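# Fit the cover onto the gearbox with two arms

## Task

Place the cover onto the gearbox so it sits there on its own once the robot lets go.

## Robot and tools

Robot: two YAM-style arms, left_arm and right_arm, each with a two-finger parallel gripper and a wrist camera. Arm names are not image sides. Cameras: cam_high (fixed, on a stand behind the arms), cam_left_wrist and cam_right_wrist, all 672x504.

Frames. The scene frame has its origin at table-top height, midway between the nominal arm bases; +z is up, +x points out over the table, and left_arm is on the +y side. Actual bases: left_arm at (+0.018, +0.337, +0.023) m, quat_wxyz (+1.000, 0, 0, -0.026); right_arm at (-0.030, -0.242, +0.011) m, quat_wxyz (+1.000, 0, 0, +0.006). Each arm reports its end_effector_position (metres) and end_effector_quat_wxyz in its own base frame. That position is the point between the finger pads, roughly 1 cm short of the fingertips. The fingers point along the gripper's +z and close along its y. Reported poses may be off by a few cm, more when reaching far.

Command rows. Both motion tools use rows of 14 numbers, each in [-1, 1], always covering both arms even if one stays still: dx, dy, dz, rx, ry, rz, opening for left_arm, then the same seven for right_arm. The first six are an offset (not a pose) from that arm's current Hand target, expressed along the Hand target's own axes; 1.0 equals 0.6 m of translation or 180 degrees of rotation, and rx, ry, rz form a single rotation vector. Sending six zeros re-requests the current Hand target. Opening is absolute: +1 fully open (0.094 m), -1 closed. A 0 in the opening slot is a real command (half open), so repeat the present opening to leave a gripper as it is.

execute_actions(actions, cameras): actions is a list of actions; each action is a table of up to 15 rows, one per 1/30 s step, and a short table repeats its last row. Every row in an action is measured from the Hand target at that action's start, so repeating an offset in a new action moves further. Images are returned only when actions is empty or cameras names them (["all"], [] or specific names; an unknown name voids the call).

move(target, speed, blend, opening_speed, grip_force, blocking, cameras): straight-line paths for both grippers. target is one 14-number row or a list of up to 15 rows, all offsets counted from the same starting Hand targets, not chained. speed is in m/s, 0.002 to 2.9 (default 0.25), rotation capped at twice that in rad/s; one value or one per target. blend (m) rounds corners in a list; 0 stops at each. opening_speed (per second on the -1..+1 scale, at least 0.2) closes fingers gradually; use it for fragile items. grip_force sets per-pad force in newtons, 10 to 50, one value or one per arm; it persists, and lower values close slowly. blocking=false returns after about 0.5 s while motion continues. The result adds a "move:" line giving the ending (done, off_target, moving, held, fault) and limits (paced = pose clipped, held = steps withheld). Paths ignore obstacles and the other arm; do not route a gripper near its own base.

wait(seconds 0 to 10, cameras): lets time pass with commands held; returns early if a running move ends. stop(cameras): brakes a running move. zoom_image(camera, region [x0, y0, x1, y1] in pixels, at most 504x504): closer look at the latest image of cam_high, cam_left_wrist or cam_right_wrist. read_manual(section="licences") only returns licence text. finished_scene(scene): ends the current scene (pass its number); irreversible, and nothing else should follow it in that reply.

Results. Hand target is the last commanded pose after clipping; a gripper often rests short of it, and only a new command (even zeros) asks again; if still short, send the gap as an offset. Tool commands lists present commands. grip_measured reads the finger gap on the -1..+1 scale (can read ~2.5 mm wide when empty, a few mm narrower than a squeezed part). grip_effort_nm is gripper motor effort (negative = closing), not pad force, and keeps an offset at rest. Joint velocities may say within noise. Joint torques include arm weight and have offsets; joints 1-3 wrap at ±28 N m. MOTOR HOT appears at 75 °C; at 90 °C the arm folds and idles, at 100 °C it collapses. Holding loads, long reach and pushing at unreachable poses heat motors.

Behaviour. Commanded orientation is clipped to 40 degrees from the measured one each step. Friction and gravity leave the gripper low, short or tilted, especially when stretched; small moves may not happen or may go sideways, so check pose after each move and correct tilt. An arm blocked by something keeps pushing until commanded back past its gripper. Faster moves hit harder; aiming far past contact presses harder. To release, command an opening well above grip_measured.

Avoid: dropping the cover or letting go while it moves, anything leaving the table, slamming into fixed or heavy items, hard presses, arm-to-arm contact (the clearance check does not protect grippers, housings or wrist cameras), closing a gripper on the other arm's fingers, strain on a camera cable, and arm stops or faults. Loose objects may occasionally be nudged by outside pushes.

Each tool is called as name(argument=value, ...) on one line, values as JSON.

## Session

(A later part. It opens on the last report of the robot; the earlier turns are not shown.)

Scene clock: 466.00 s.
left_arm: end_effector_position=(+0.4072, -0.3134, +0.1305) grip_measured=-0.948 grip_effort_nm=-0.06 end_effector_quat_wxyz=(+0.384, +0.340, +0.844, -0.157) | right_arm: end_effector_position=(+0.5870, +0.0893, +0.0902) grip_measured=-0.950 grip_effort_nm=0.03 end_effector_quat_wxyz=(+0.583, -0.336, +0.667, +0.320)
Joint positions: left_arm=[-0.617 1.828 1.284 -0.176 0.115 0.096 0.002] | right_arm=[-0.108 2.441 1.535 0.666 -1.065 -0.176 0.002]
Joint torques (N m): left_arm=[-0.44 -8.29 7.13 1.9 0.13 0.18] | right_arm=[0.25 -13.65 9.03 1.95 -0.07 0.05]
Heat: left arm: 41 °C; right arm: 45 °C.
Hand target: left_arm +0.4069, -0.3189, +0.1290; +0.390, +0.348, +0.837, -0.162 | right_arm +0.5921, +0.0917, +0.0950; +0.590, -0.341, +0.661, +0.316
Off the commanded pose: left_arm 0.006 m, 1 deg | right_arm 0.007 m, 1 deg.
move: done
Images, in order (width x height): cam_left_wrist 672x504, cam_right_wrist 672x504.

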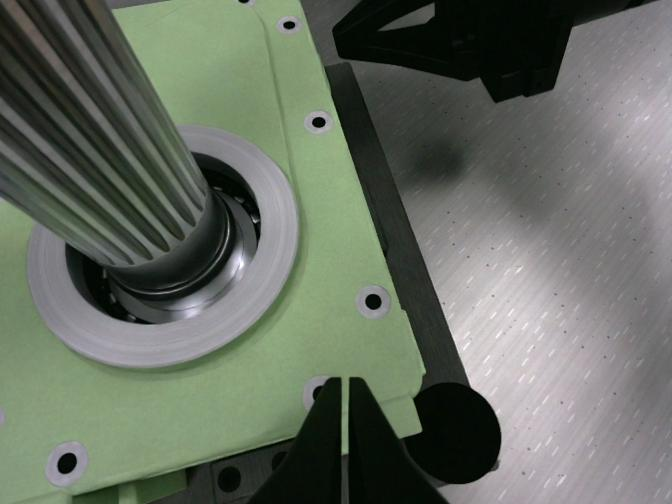

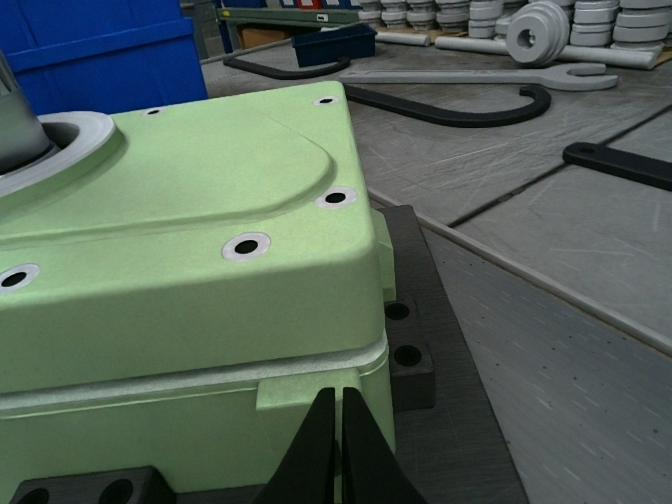

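move(target=[0.1085,0,0.0911,0,0.0333,0,-0.95,0,0,0,0,0,0,-0.95], speed=0.04, cameras=["cam_left_wrist","cam_right_wrist"])

zoom_image(camera="cam_right_wrist", region=[250, 250, 450, 420])

Scene clock: 469.27 s.
left_arm: end_effector_position=(+0.4251, -0.3292, +0.0988) grip_measured=-0.948 grip_effort_nm=-0.06 end_effector_quat_wxyz=(+0.412, +0.341, +0.829, -0.163) | right_arm: end_effector_position=(+0.5870, +0.0893, +0.0902) grip_measured=-0.950 grip_effort_nm=0.03 end_effector_quat_wxyz=(+0.583, -0.336, +0.667, +0.320)
Joint positions: left_arm=[-0.622 1.939 1.246 0.035 0.115 0.103 0.002] | right_arm=[-0.108 2.441 1.535 0.666 -1.065 -0.176 0.002]
Joint torques (N m): left_arm=[-0.49 -5.2 4.18 1.02 -0.03 0.21] | right_arm=[0.25 -13.67 9.06 1.96 -0.06 0.04]
Heat: left arm: 40 °C; right arm: 46 °C.
Hand target: left_arm +0.4068, -0.3188, +0.0440; +0.345, +0.355, +0.857, -0.144 | right_arm +0.5921, +0.0917, +0.0950; +0.590, -0.341, +0.661, +0.316
Off the commanded pose: left_arm 0.059 m, 9 deg | right_arm 0.007 m, 1 deg.
move: off_target (left_arm)
Images, in order (width x height): cam_left_wrist 672x504, cam_right_wrist 672x504.

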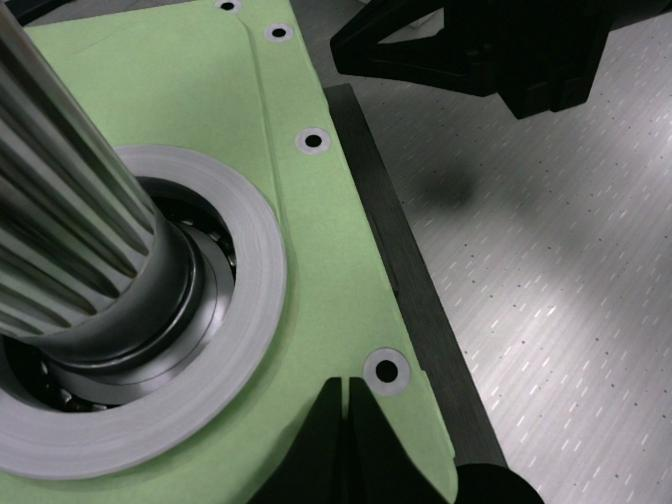

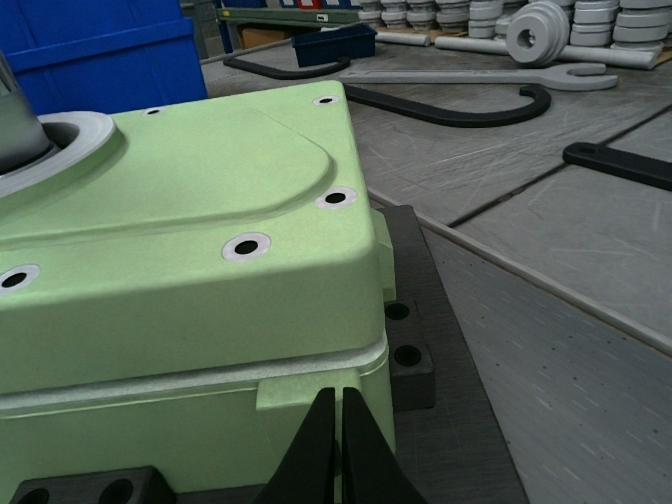

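Scaled by 2.520 from the camera's 672x504 image, which has a finer 960x720 frame.

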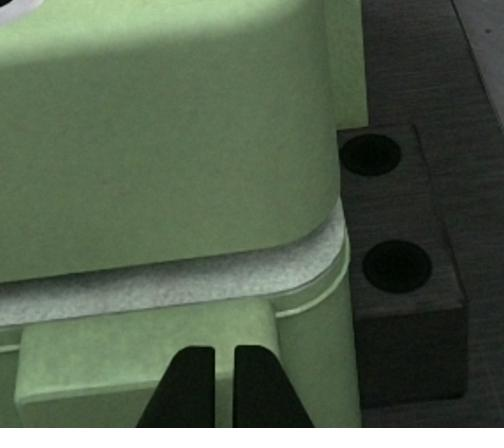

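move(target=[0,0,0,0,0,0,-0.95,-0.007,0,0.0663,0,0,0,-0.95], speed=0.05, cameras=["cam_right_wrist"])

Scene clock: 471.33 s.
left_arm: end_effector_position=(+0.4252, -0.3292, +0.0989) grip_measured=-0.948 grip_effort_nm=-0.06 end_effector_quat_wxyz=(+0.413, +0.341, +0.829, -0.163) | right_arm: end_effector_position=(+0.6001, +0.1026, +0.0912) grip_measured=-0.950 grip_effort_nm=0.03 end_effector_quat_wxyz=(+0.579, -0.337, +0.664, +0.331)
Joint positions: left_arm=[-0.622 1.939 1.246 0.036 0.115 0.103 0.002] | right_arm=[-0.083 2.488 1.626 0.635 -1.06 -0.15 0.002]
Joint torques (N m): left_arm=[-0.43 -5.23 4.16 1 -0.03 0.22] | right_arm=[3.47 -13 11.12 1.98 0.62 0.07]
Heat: left arm: 39 °C; right arm: 46 °C.
Hand target: left_arm +0.4069, -0.3188, +0.0440; +0.345, +0.355, +0.857, -0.144 | right_arm +0.6148, +0.1247, +0.0949; +0.590, -0.341, +0.661, +0.316
Off the commanded pose: left_arm 0.059 m, 9 deg | right_arm 0.027 m, 2 deg.
move: off_target (left_arm, right_arm)
Images, in order (width x height): cam_right_wrist 672x504.

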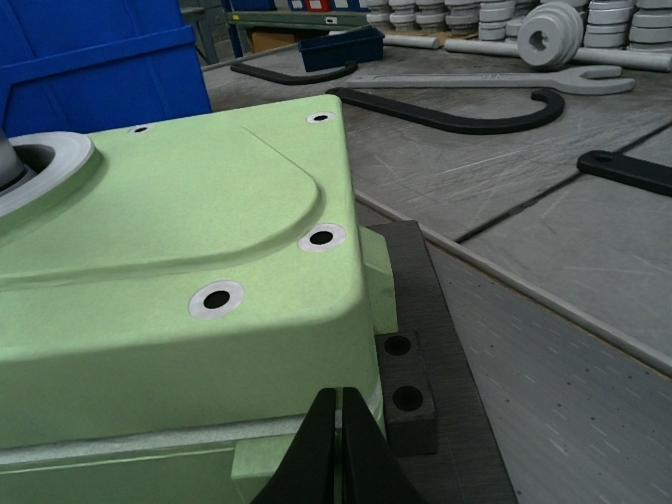

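move(target=[0,0,0,0,0,0,-0.95,-0.0052,0,0.0497,0,0,0,-0.95], speed=0.05, cameras=["cam_high","cam_right_wrist"])

zoom_image(camera="cam_high", region=[330, 130, 500, 290])

Scene clock: 472.80 s.
left_arm: end_effector_position=(+0.4252, -0.3292, +0.0989) grip_measured=-0.948 grip_effort_nm=-0.06 end_effector_quat_wxyz=(+0.413, +0.341, +0.829, -0.163) | right_arm: end_effector_position=(+0.6008, +0.1041, +0.0907) grip_measured=-0.950 grip_effort_nm=0.02 end_effector_quat_wxyz=(+0.569, -0.338, +0.663, +0.350)
Joint positions: left_arm=[-0.622 1.939 1.246 0.036 0.115 0.103 0.002] | right_arm=[-0.085 2.509 1.667 0.604 -1.098 -0.132 0.002]
Joint torques (N m): left_arm=[-0.51 -5.23 4.19 1 -0.03 0.21] | right_arm=[7.1 -12.46 12.72 2.17 1.49 0.11]
Heat: left arm: 39 °C; right arm: 46 °C.
Hand target: left_arm +0.4069, -0.3188, +0.0440; +0.345, +0.355, +0.857, -0.144 | right_arm +0.6319, +0.1494, +0.0950; +0.590, -0.341, +0.661, +0.316
Off the commanded pose: left_arm 0.059 m, 9 deg | right_arm 0.055 m, 5 deg.
move: off_target (left_arm, right_arm)
Images, in order (width x height): cam_high 672x504, cam_right_wrist 672x504.

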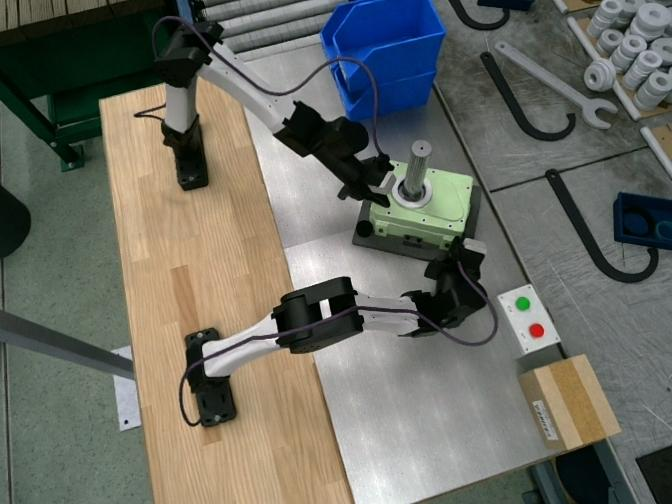

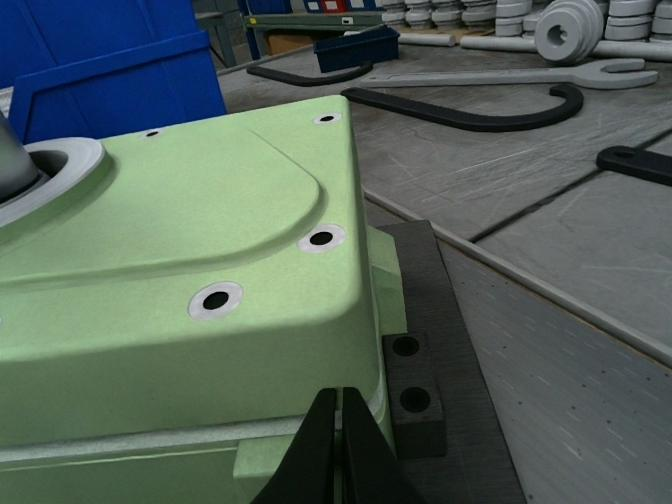

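Scaled by 2.965 from the camera's 672x504 image, which has a finer 960x720 frame.

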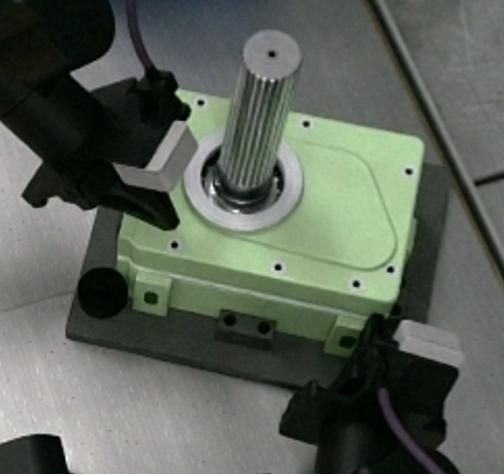

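move(target=[0,0,0,0,0,0,-0.95,-0.0035,0,0.0331,0,0,0,-0.95], speed=0.04, cameras=["cam_high","cam_right_wrist"])

zoom_image(camera="cam_high", region=[330, 130, 500, 290])

Scene clock: 474.53 s.
left_arm: end_effector_position=(+0.4252, -0.3292, +0.0989) grip_measured=-0.948 grip_effort_nm=-0.06 end_effector_quat_wxyz=(+0.413, +0.341, +0.829, -0.163) | right_arm: end_effector_position=(+0.6012, +0.1048, +0.0903) grip_measured=-0.950 grip_effort_nm=0.00 end_effector_quat_wxyz=(+0.562, -0.338, +0.663, +0.361)
Joint positions: left_arm=[-0.622 1.939 1.246 0.036 0.115 0.103 0.002] | right_arm=[-0.087 2.519 1.688 0.585 -1.116 -0.122 0.002]
Joint torques (N m): left_arm=[-0.47 -5.26 4.16 1 -0.02 0.21] | right_arm=[9.28 -12.25 13.57 2.35 1.95 0.13]
Heat: left arm: 39 °C; right arm: 46 °C.
Hand target: left_arm +0.4069, -0.3188, +0.0440; +0.345, +0.355, +0.857, -0.144 | right_arm +0.6432, +0.1657, +0.0949; +0.590, -0.341, +0.661, +0.316
Off the commanded pose: left_arm 0.059 m, 9 deg | right_arm 0.074 m, 6 deg.
move: off_target (left_arm, right_arm)
Images, in order (width x height): cam_high 672x504, cam_right_wrist 672x504.

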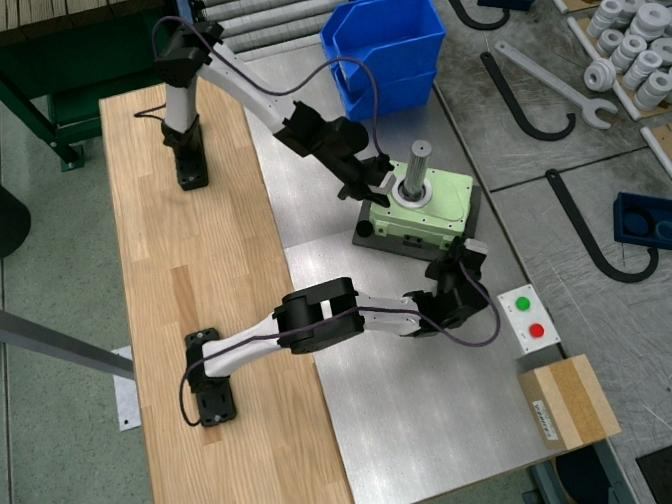

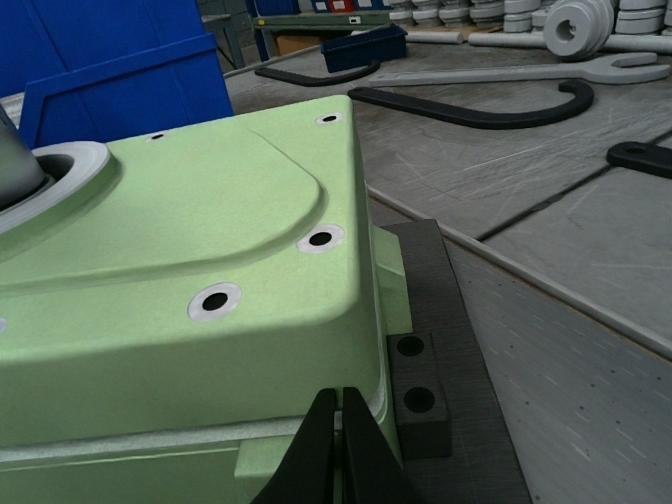

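Scaled by 2.965 from the camera's 672x504 image, which has a finer 960x720 frame.

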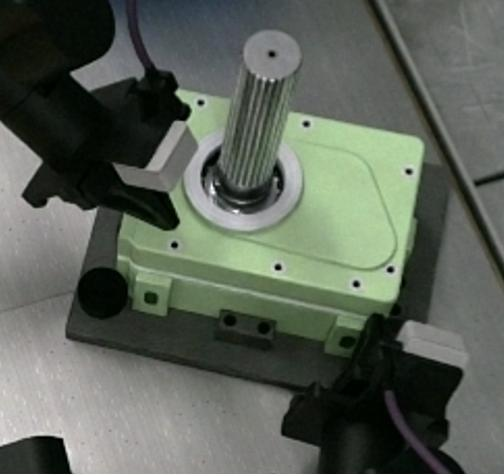

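zoom_image(camera="cam_right_wrist", region=[0, 100, 150, 240])

Scaled by 3.360 from the camera's 672x504 image, which has a finer 960x720 frame.

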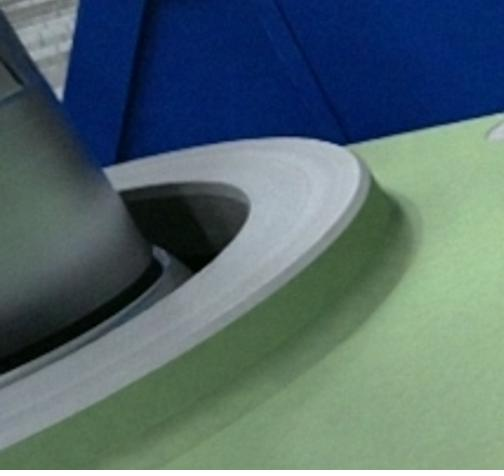

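wait(seconds=0.1, cameras=["cam_left_wrist"])

zoom_image(camera="cam_left_wrist", region=[0, 140, 300, 480])

Scene clock: 478.33 s.
left_arm: end_effector_position=(+0.4252, -0.3292, +0.0989) grip_measured=-0.948 grip_effort_nm=-0.06 end_effector_quat_wxyz=(+0.413, +0.341, +0.829, -0.163) | right_arm: end_effector_position=(+0.6012, +0.1048, +0.0903) grip_measured=-0.950 grip_effort_nm=-0.01 end_effector_quat_wxyz=(+0.562, -0.338, +0.663, +0.361)
Joint positions: left_arm=[-0.622 1.939 1.246 0.036 0.115 0.103 0.002] | right_arm=[-0.087 2.519 1.688 0.585 -1.116 -0.122 0.002]
Joint torques (N m): left_arm=[-0.49 -5.22 4.1 1 -0.02 0.2] | right_arm=[9.25 -12.27 13.53 2.33 1.94 0.13]
Heat: left arm: 38 °C; right arm: 46 °C.
Hand target: left_arm +0.4069, -0.3188, +0.0440; +0.345, +0.355, +0.857, -0.144 | right_arm +0.6432, +0.1657, +0.0949; +0.590, -0.341, +0.661, +0.316
Tool commands: left_gripper/opening=-0.95 right_gripper/opening=-0.95
Off the commanded pose: left_arm 0.059 m, 9 deg | right_arm 0.074 m, 6 deg.
wait: 0.10 s; at rest from the start
Images, in order (width x height): cam_left_wrist 672x504.

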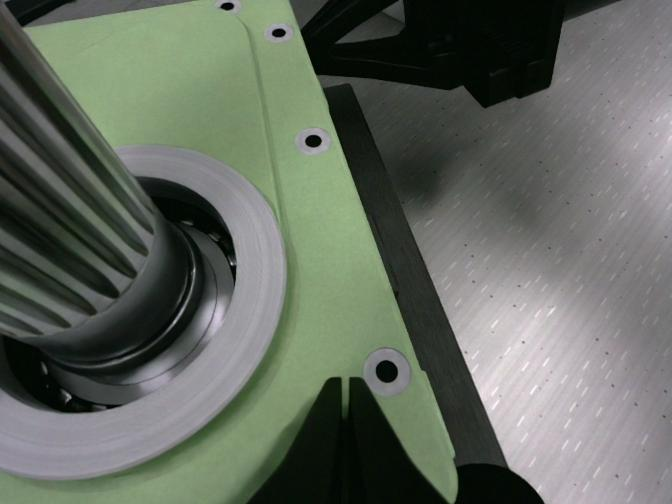

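Scaled by 1.482 from the camera's 672x504 image, which has a finer 960x720 frame.

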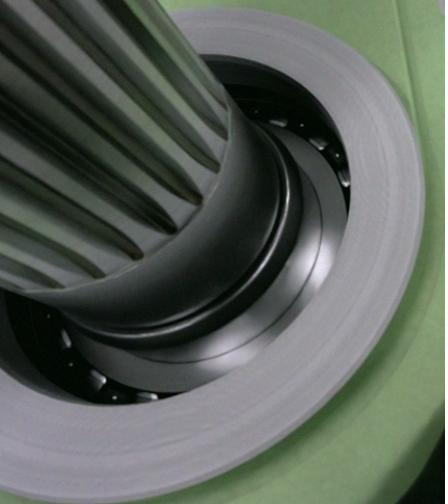

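move(target=[[-0.1156,0,-0.1201,0,-0.0222,0,-0.95,0.0013,-0.001,-0.1735,0,0,0,-0.95],[-0.0808,0.1542,-0.1535,0.0194,-0.0222,0.02,-0.95,-0.1147,-0.001,-0.1857,0.0306,0.1333,0.0033,-0.95],[-0.0808,0.1542,-0.1535,0.0194,-0.0222,0.02,-0.95,-0.1403,0.044,0.0572,0.0306,0.1333,0.0033,-0.95]], speed=0.12, blend=[0.02, 0.02, 0], cameras=["all"])

Scene clock: 491.77 s.
left_arm: end_effector_position=(+0.4453, -0.2297, +0.1269) grip_measured=-0.948 grip_effort_nm=-0.06 end_effector_quat_wxyz=(+0.350, +0.380, +0.840, -0.168) | right_arm: end_effector_position=(+0.6454, +0.2171, +0.1739) grip_measured=-0.950 grip_effort_nm=0.00 end_effector_quat_wxyz=(+0.455, -0.368, +0.783, +0.210)
Joint positions: left_arm=[-0.353 1.861 1.369 -0.352 0.363 0.358 0.002] | right_arm=[0.183 2.692 2.759 -0.705 -0.584 -0.395 0.002]
Joint torques (N m): left_arm=[0.47 -9.81 10.85 1.41 0.34 0.24] | right_arm=[-0.38 -15.72 10.13 1.74 -0.17 0.05]
Motor temperatures (°C): left_arm=[21 32 38 36 23 21 20] | right_arm=[25 48 39 39 22 18 19]
Heat: left arm: 38 °C; right arm: 48 °C.
Hand target: left_arm +0.4518, -0.2330, +0.1440; +0.369, +0.387, +0.828, -0.171 | right_arm +0.6470, +0.2153, +0.1753; +0.453, -0.367, +0.785, +0.209
Off the commanded pose: left_arm 0.019 m, 3 deg | right_arm 0.003 m, 0 deg.
move: off_target (left_arm)

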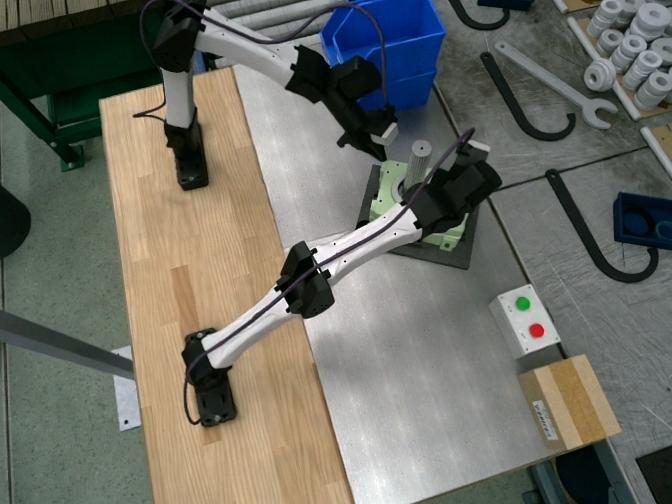

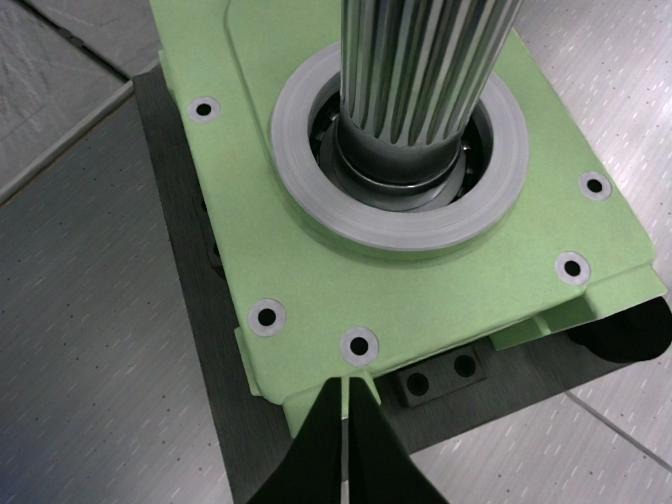

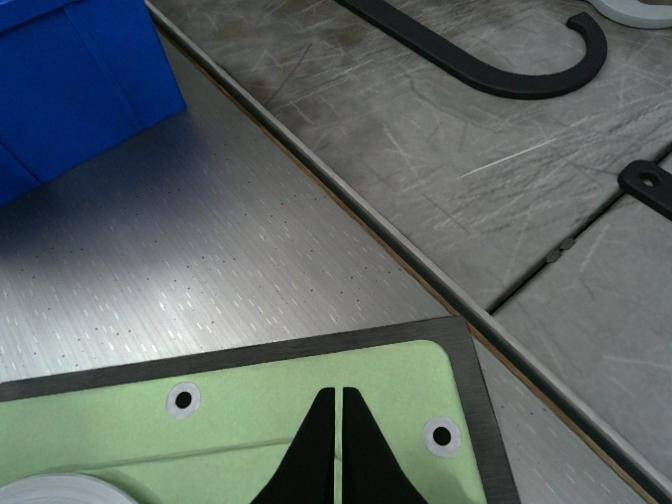

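move(target=[0.0607,0,0.0546,0,0,0,-0.95,0.071,-0.0198,0.0438,0,0,0,-0.95], speed=0.05, cameras=["cam_left_wrist","cam_right_wrist"])

Scene clock: 494.27 s.
left_arm: end_effector_position=(+0.4519, -0.2333, +0.1038) grip_measured=-0.948 grip_effort_nm=-0.06 end_effector_quat_wxyz=(+0.371, +0.382, +0.829, -0.169) | right_arm: end_effector_position=(+0.6570, +0.2127, +0.1342) grip_measured=-0.950 grip_effort_nm=-0.01 end_effector_quat_wxyz=(+0.459, -0.366, +0.782, +0.209)
Joint positions: left_arm=[-0.353 1.896 1.288 -0.19 0.369 0.358 0.002] | right_arm=[0.172 2.692 2.592 -0.533 -0.59 -0.398 0.002]
Joint torques (N m): left_arm=[0.59 -8.01 6.34 1.68 0.29 0.23] | right_arm=[-0.73 -16.4 6.74 1.9 -0.26 -0.07]
Heat: left arm: 38 °C; right arm: 49 °C.
Hand target: left_arm +0.4519, -0.2328, +0.0950; +0.369, +0.387, +0.828, -0.171 | right_arm +0.6571, +0.2088, +0.1254; +0.453, -0.367, +0.785, +0.209
Off the commanded pose: left_arm 0.009 m, 1 deg | right_arm 0.010 m, 1 deg.
move: done
Images, in order (width x height): cam_left_wrist 672x504, cam_right_wrist 672x504.

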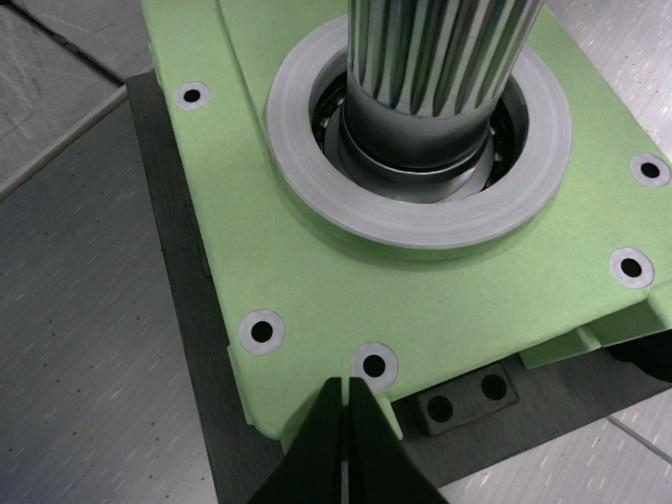

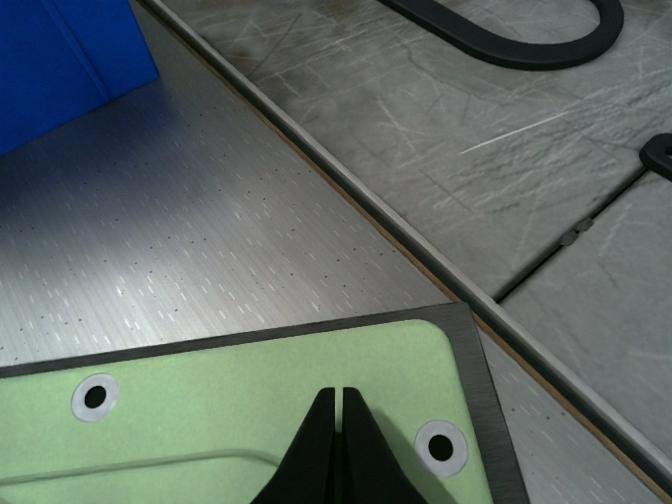

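move(target=[0.0681,0,0.0613,0,0.02,0,-0.95,0.0577,0,0.0334,0,0,0,-0.95], speed=0.05, cameras=["all"])

zoom_image(camera="cam_high", region=[330, 130, 500, 290])

Scene clock: 496.33 s.
left_arm: end_effector_position=(+0.4690, -0.2420, +0.0935) grip_measured=-0.948 grip_effort_nm=-0.06 end_effector_quat_wxyz=(+0.408, +0.391, +0.808, -0.169) | right_arm: end_effector_position=(+0.6636, +0.2191, +0.1235) grip_measured=-0.950 grip_effort_nm=0.00 end_effector_quat_wxyz=(+0.497, -0.380, +0.749, +0.216)
Joint positions: left_arm=[-0.353 1.956 1.266 -0.027 0.383 0.373 0.002] | right_arm=[0.171 2.668 2.425 -0.294 -0.635 -0.4 0.002]
Joint torques (N m): left_arm=[-0.44 -5.15 4.03 0.99 -0.2 0.26] | right_arm=[-0.55 -15.64 4.88 1.22 0.27 -0.06]
Heat: left arm: 38 °C; right arm: 49 °C.
Hand target: left_arm +0.4519, -0.2327, +0.0399; +0.342, +0.393, +0.839, -0.159 | right_arm +0.6572, +0.2087, +0.0854; +0.453, -0.367, +0.785, +0.210
Off the commanded pose: left_arm 0.057 m, 8 deg | right_arm 0.040 m, 7 deg.
move: off_target (left_arm, right_arm)

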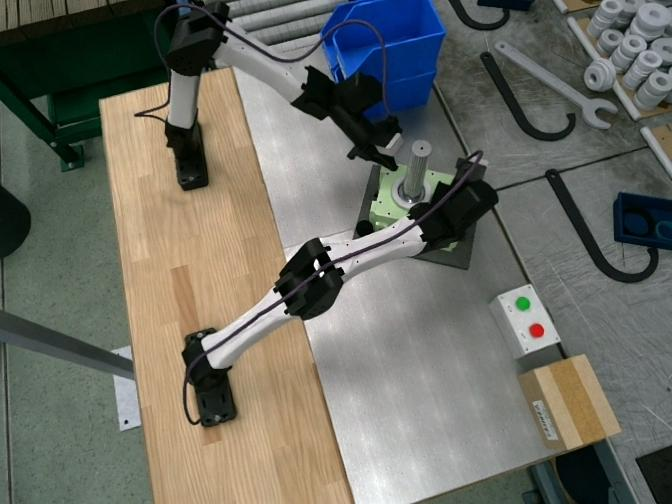

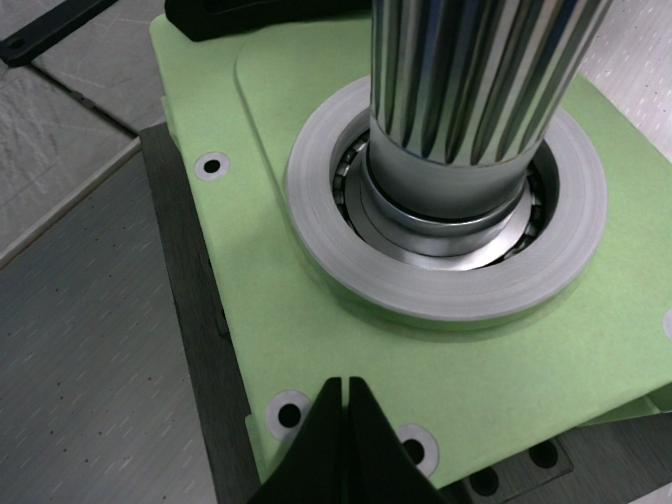

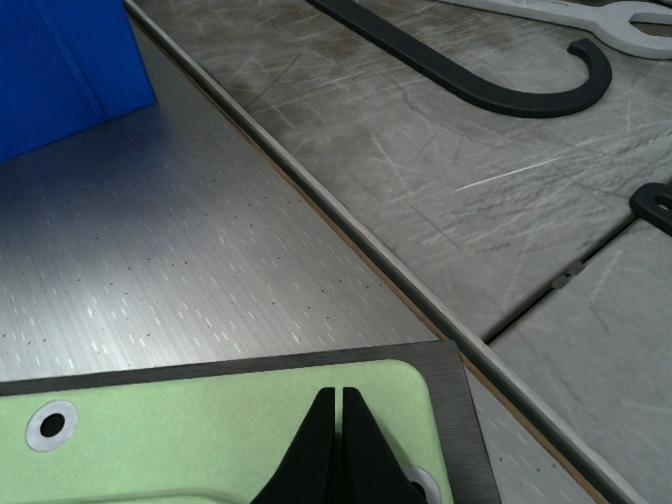

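Scaled by 2.965 from the camera's 672x504 image, which has a finer 960x720 frame.

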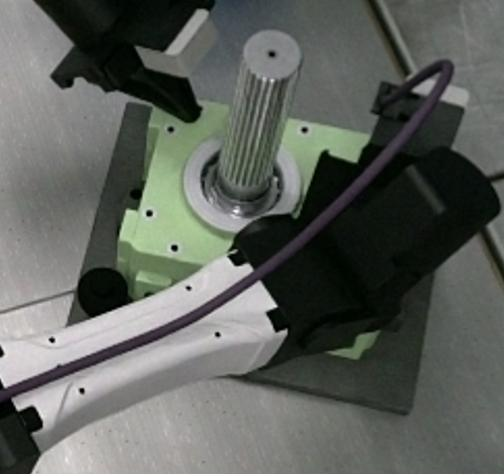

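move(target=[[0,0,0,0,0,0,-0.95,-0.1442,0,-0.0836,0,0,0,-0.95],[0,0,0,0,0,0,-0.95,-0.0225,-0.0463,-0.2922,-0.024,-0.111,-0.0139,-0.95],[0,0,0,0,0,0,-0.95,0.185,-0.0087,-0.2845,-0.024,-0.111,-0.0139,-0.95]], speed=0.15, blend=[0.02, 0.03, 0], cameras=["all"])

zoom_image(camera="cam_high", region=[330, 130, 500, 290])

Scene clock: 501.83 s.
left_arm: end_effector_position=(+0.4690, -0.2420, +0.0936) grip_measured=-0.948 grip_effort_nm=-0.06 end_effector_quat_wxyz=(+0.408, +0.391, +0.807, -0.169) | right_arm: end_effector_position=(+0.5329, +0.0490, +0.0773) grip_measured=-0.950 grip_effort_nm=0.00 end_effector_quat_wxyz=(+0.572, -0.357, +0.681, +0.284)
Joint positions: left_arm=[-0.353 1.956 1.266 -0.027 0.383 0.373 0.002] | right_arm=[-0.204 2.279 1.277 0.577 -1.111 -0.408 0.002]
Joint torques (N m): left_arm=[-0.39 -5.15 4.04 0.97 -0.22 0.26] | right_arm=[-0.36 -12.16 5.68 1.97 -0.39 0.05]
Heat: left arm: 38 °C; right arm: 49 °C.
Hand target: left_arm +0.4520, -0.2327, +0.0400; +0.342, +0.393, +0.839, -0.159 | right_arm +0.5305, +0.0495, +0.0750; +0.573, -0.359, +0.678, +0.289
Off the commanded pose: left_arm 0.057 m, 8 deg | right_arm 0.003 m, 1 deg.
move: off_target (left_arm)

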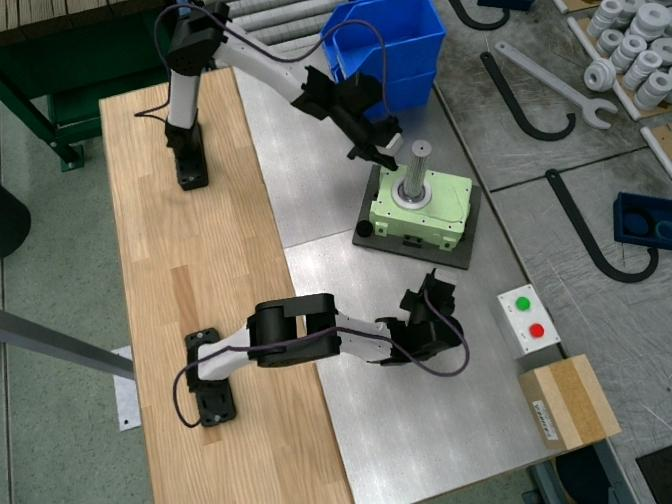

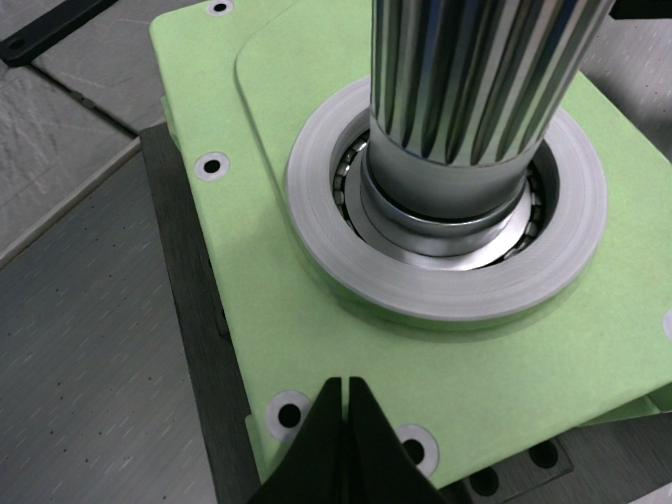

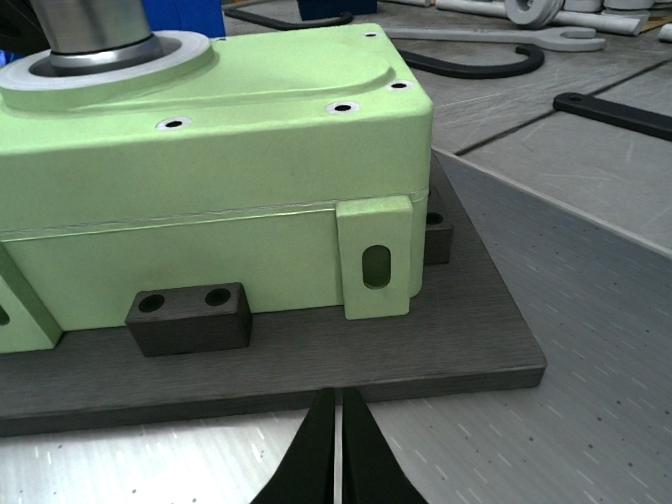

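Scaled by 2.965 from the camera's 672x504 image, which has a finer 960x720 frame.

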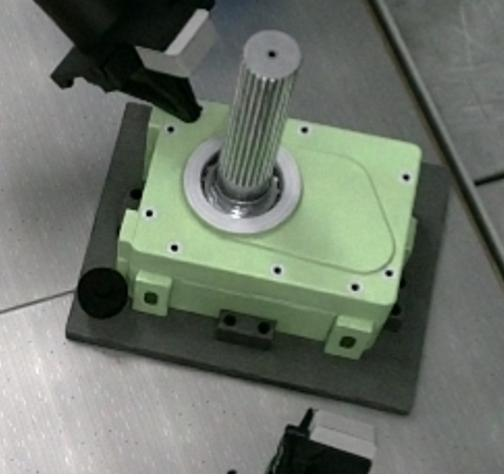

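It dropped. Let me check the gap closely.

zoom_image(camera="cam_right_wrist", region=[0, 180, 230, 280])

zoom_image(camera="cam_right_wrist", region=[220, 150, 450, 250])

Scaled by 2.191 from the camera's 672x504 image, which has a finer 960x720 frame.

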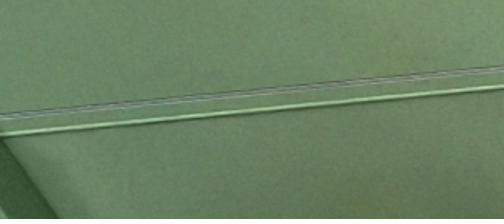

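Scaled by 2.191 from the camera's 672x504 image, which has a finer 960x720 frame.

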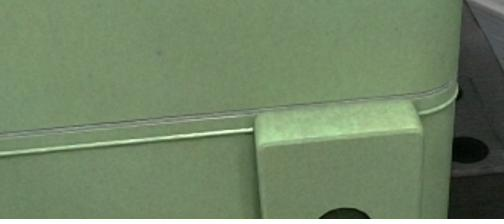

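move(target=[[-0.1164,0,-0.1193,0,0,0,-0.95,0,0,0,0,0,0,-0.95],[-0.0033,0.0067,-0.3002,0.1015,-0.2129,0.0497,-0.95,0,0,0,0,0,0,-0.95]], speed=[0.1, 0.2], blend=[0.03, 0], cameras=["cam_high","cam_left_wrist"])

zoom_image(camera="cam_left_wrist", region=[110, 200, 440, 440])

zoom_image(camera="cam_high", region=[330, 130, 500, 290])

Scene clock: 507.20 s.
left_arm: end_effector_position=(+0.3776, -0.1345, +0.1670) grip_measured=-0.948 grip_effort_nm=-0.06 end_effector_quat_wxyz=(+0.536, +0.425, +0.623, -0.379) | right_arm: end_effector_position=(+0.5330, +0.0490, +0.0775) grip_measured=-0.950 grip_effort_nm=0.00 end_effector_quat_wxyz=(+0.573, -0.357, +0.681, +0.284)
Joint positions: left_arm=[0.085 1.687 0.805 0.409 1.267 0.438 0.002] | right_arm=[-0.204 2.279 1.277 0.578 -1.111 -0.407 0.002]
Joint torques (N m): left_arm=[0.29 -7.24 5.75 1.63 0.47 0.03] | right_arm=[-0.36 -12.12 5.7 1.95 -0.39 0.05]
Heat: left arm: 38 °C; right arm: 48 °C.
Hand target: left_arm +0.3750, -0.1348, +0.1703; +0.543, +0.430, +0.613, -0.380 | right_arm +0.5305, +0.0495, +0.0749; +0.573, -0.359, +0.678, +0.289
Off the commanded pose: left_arm 0.004 m, 2 deg | right_arm 0.004 m, 1 deg.
move: done
Images, in order (width x height): cam_high 672x504, cam_left_wrist 672x504.

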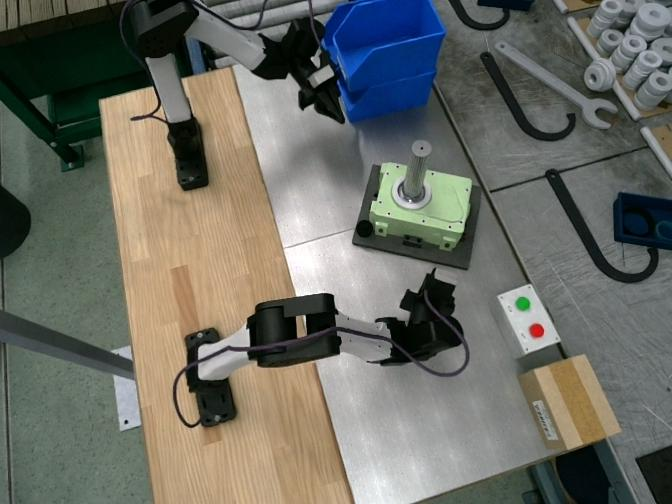

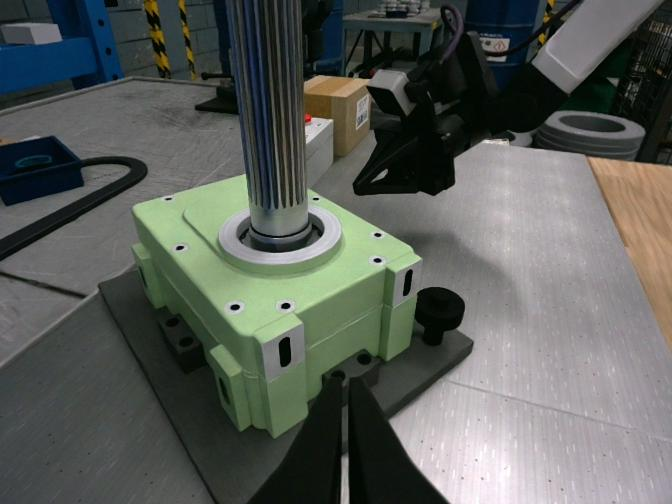

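Scaled by 1.527 from the camera's 672x504 image, which has a finer 960x720 frame.

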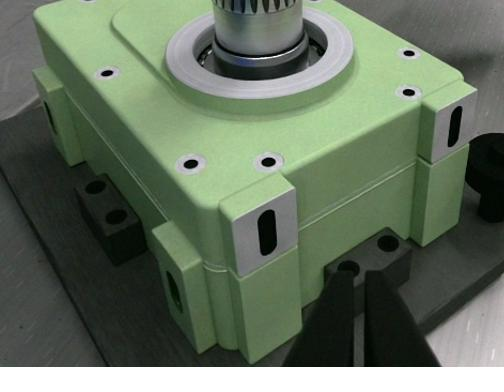

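Scaled by 2.965 from the camera's 672x504 image, which has a finer 960x720 frame.

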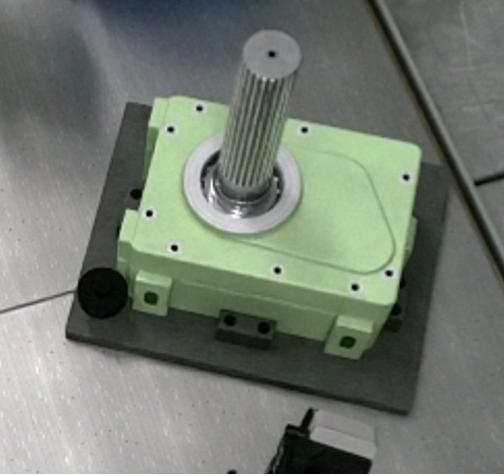

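finished_scene(scene=2)

The scene is finished: the task was done.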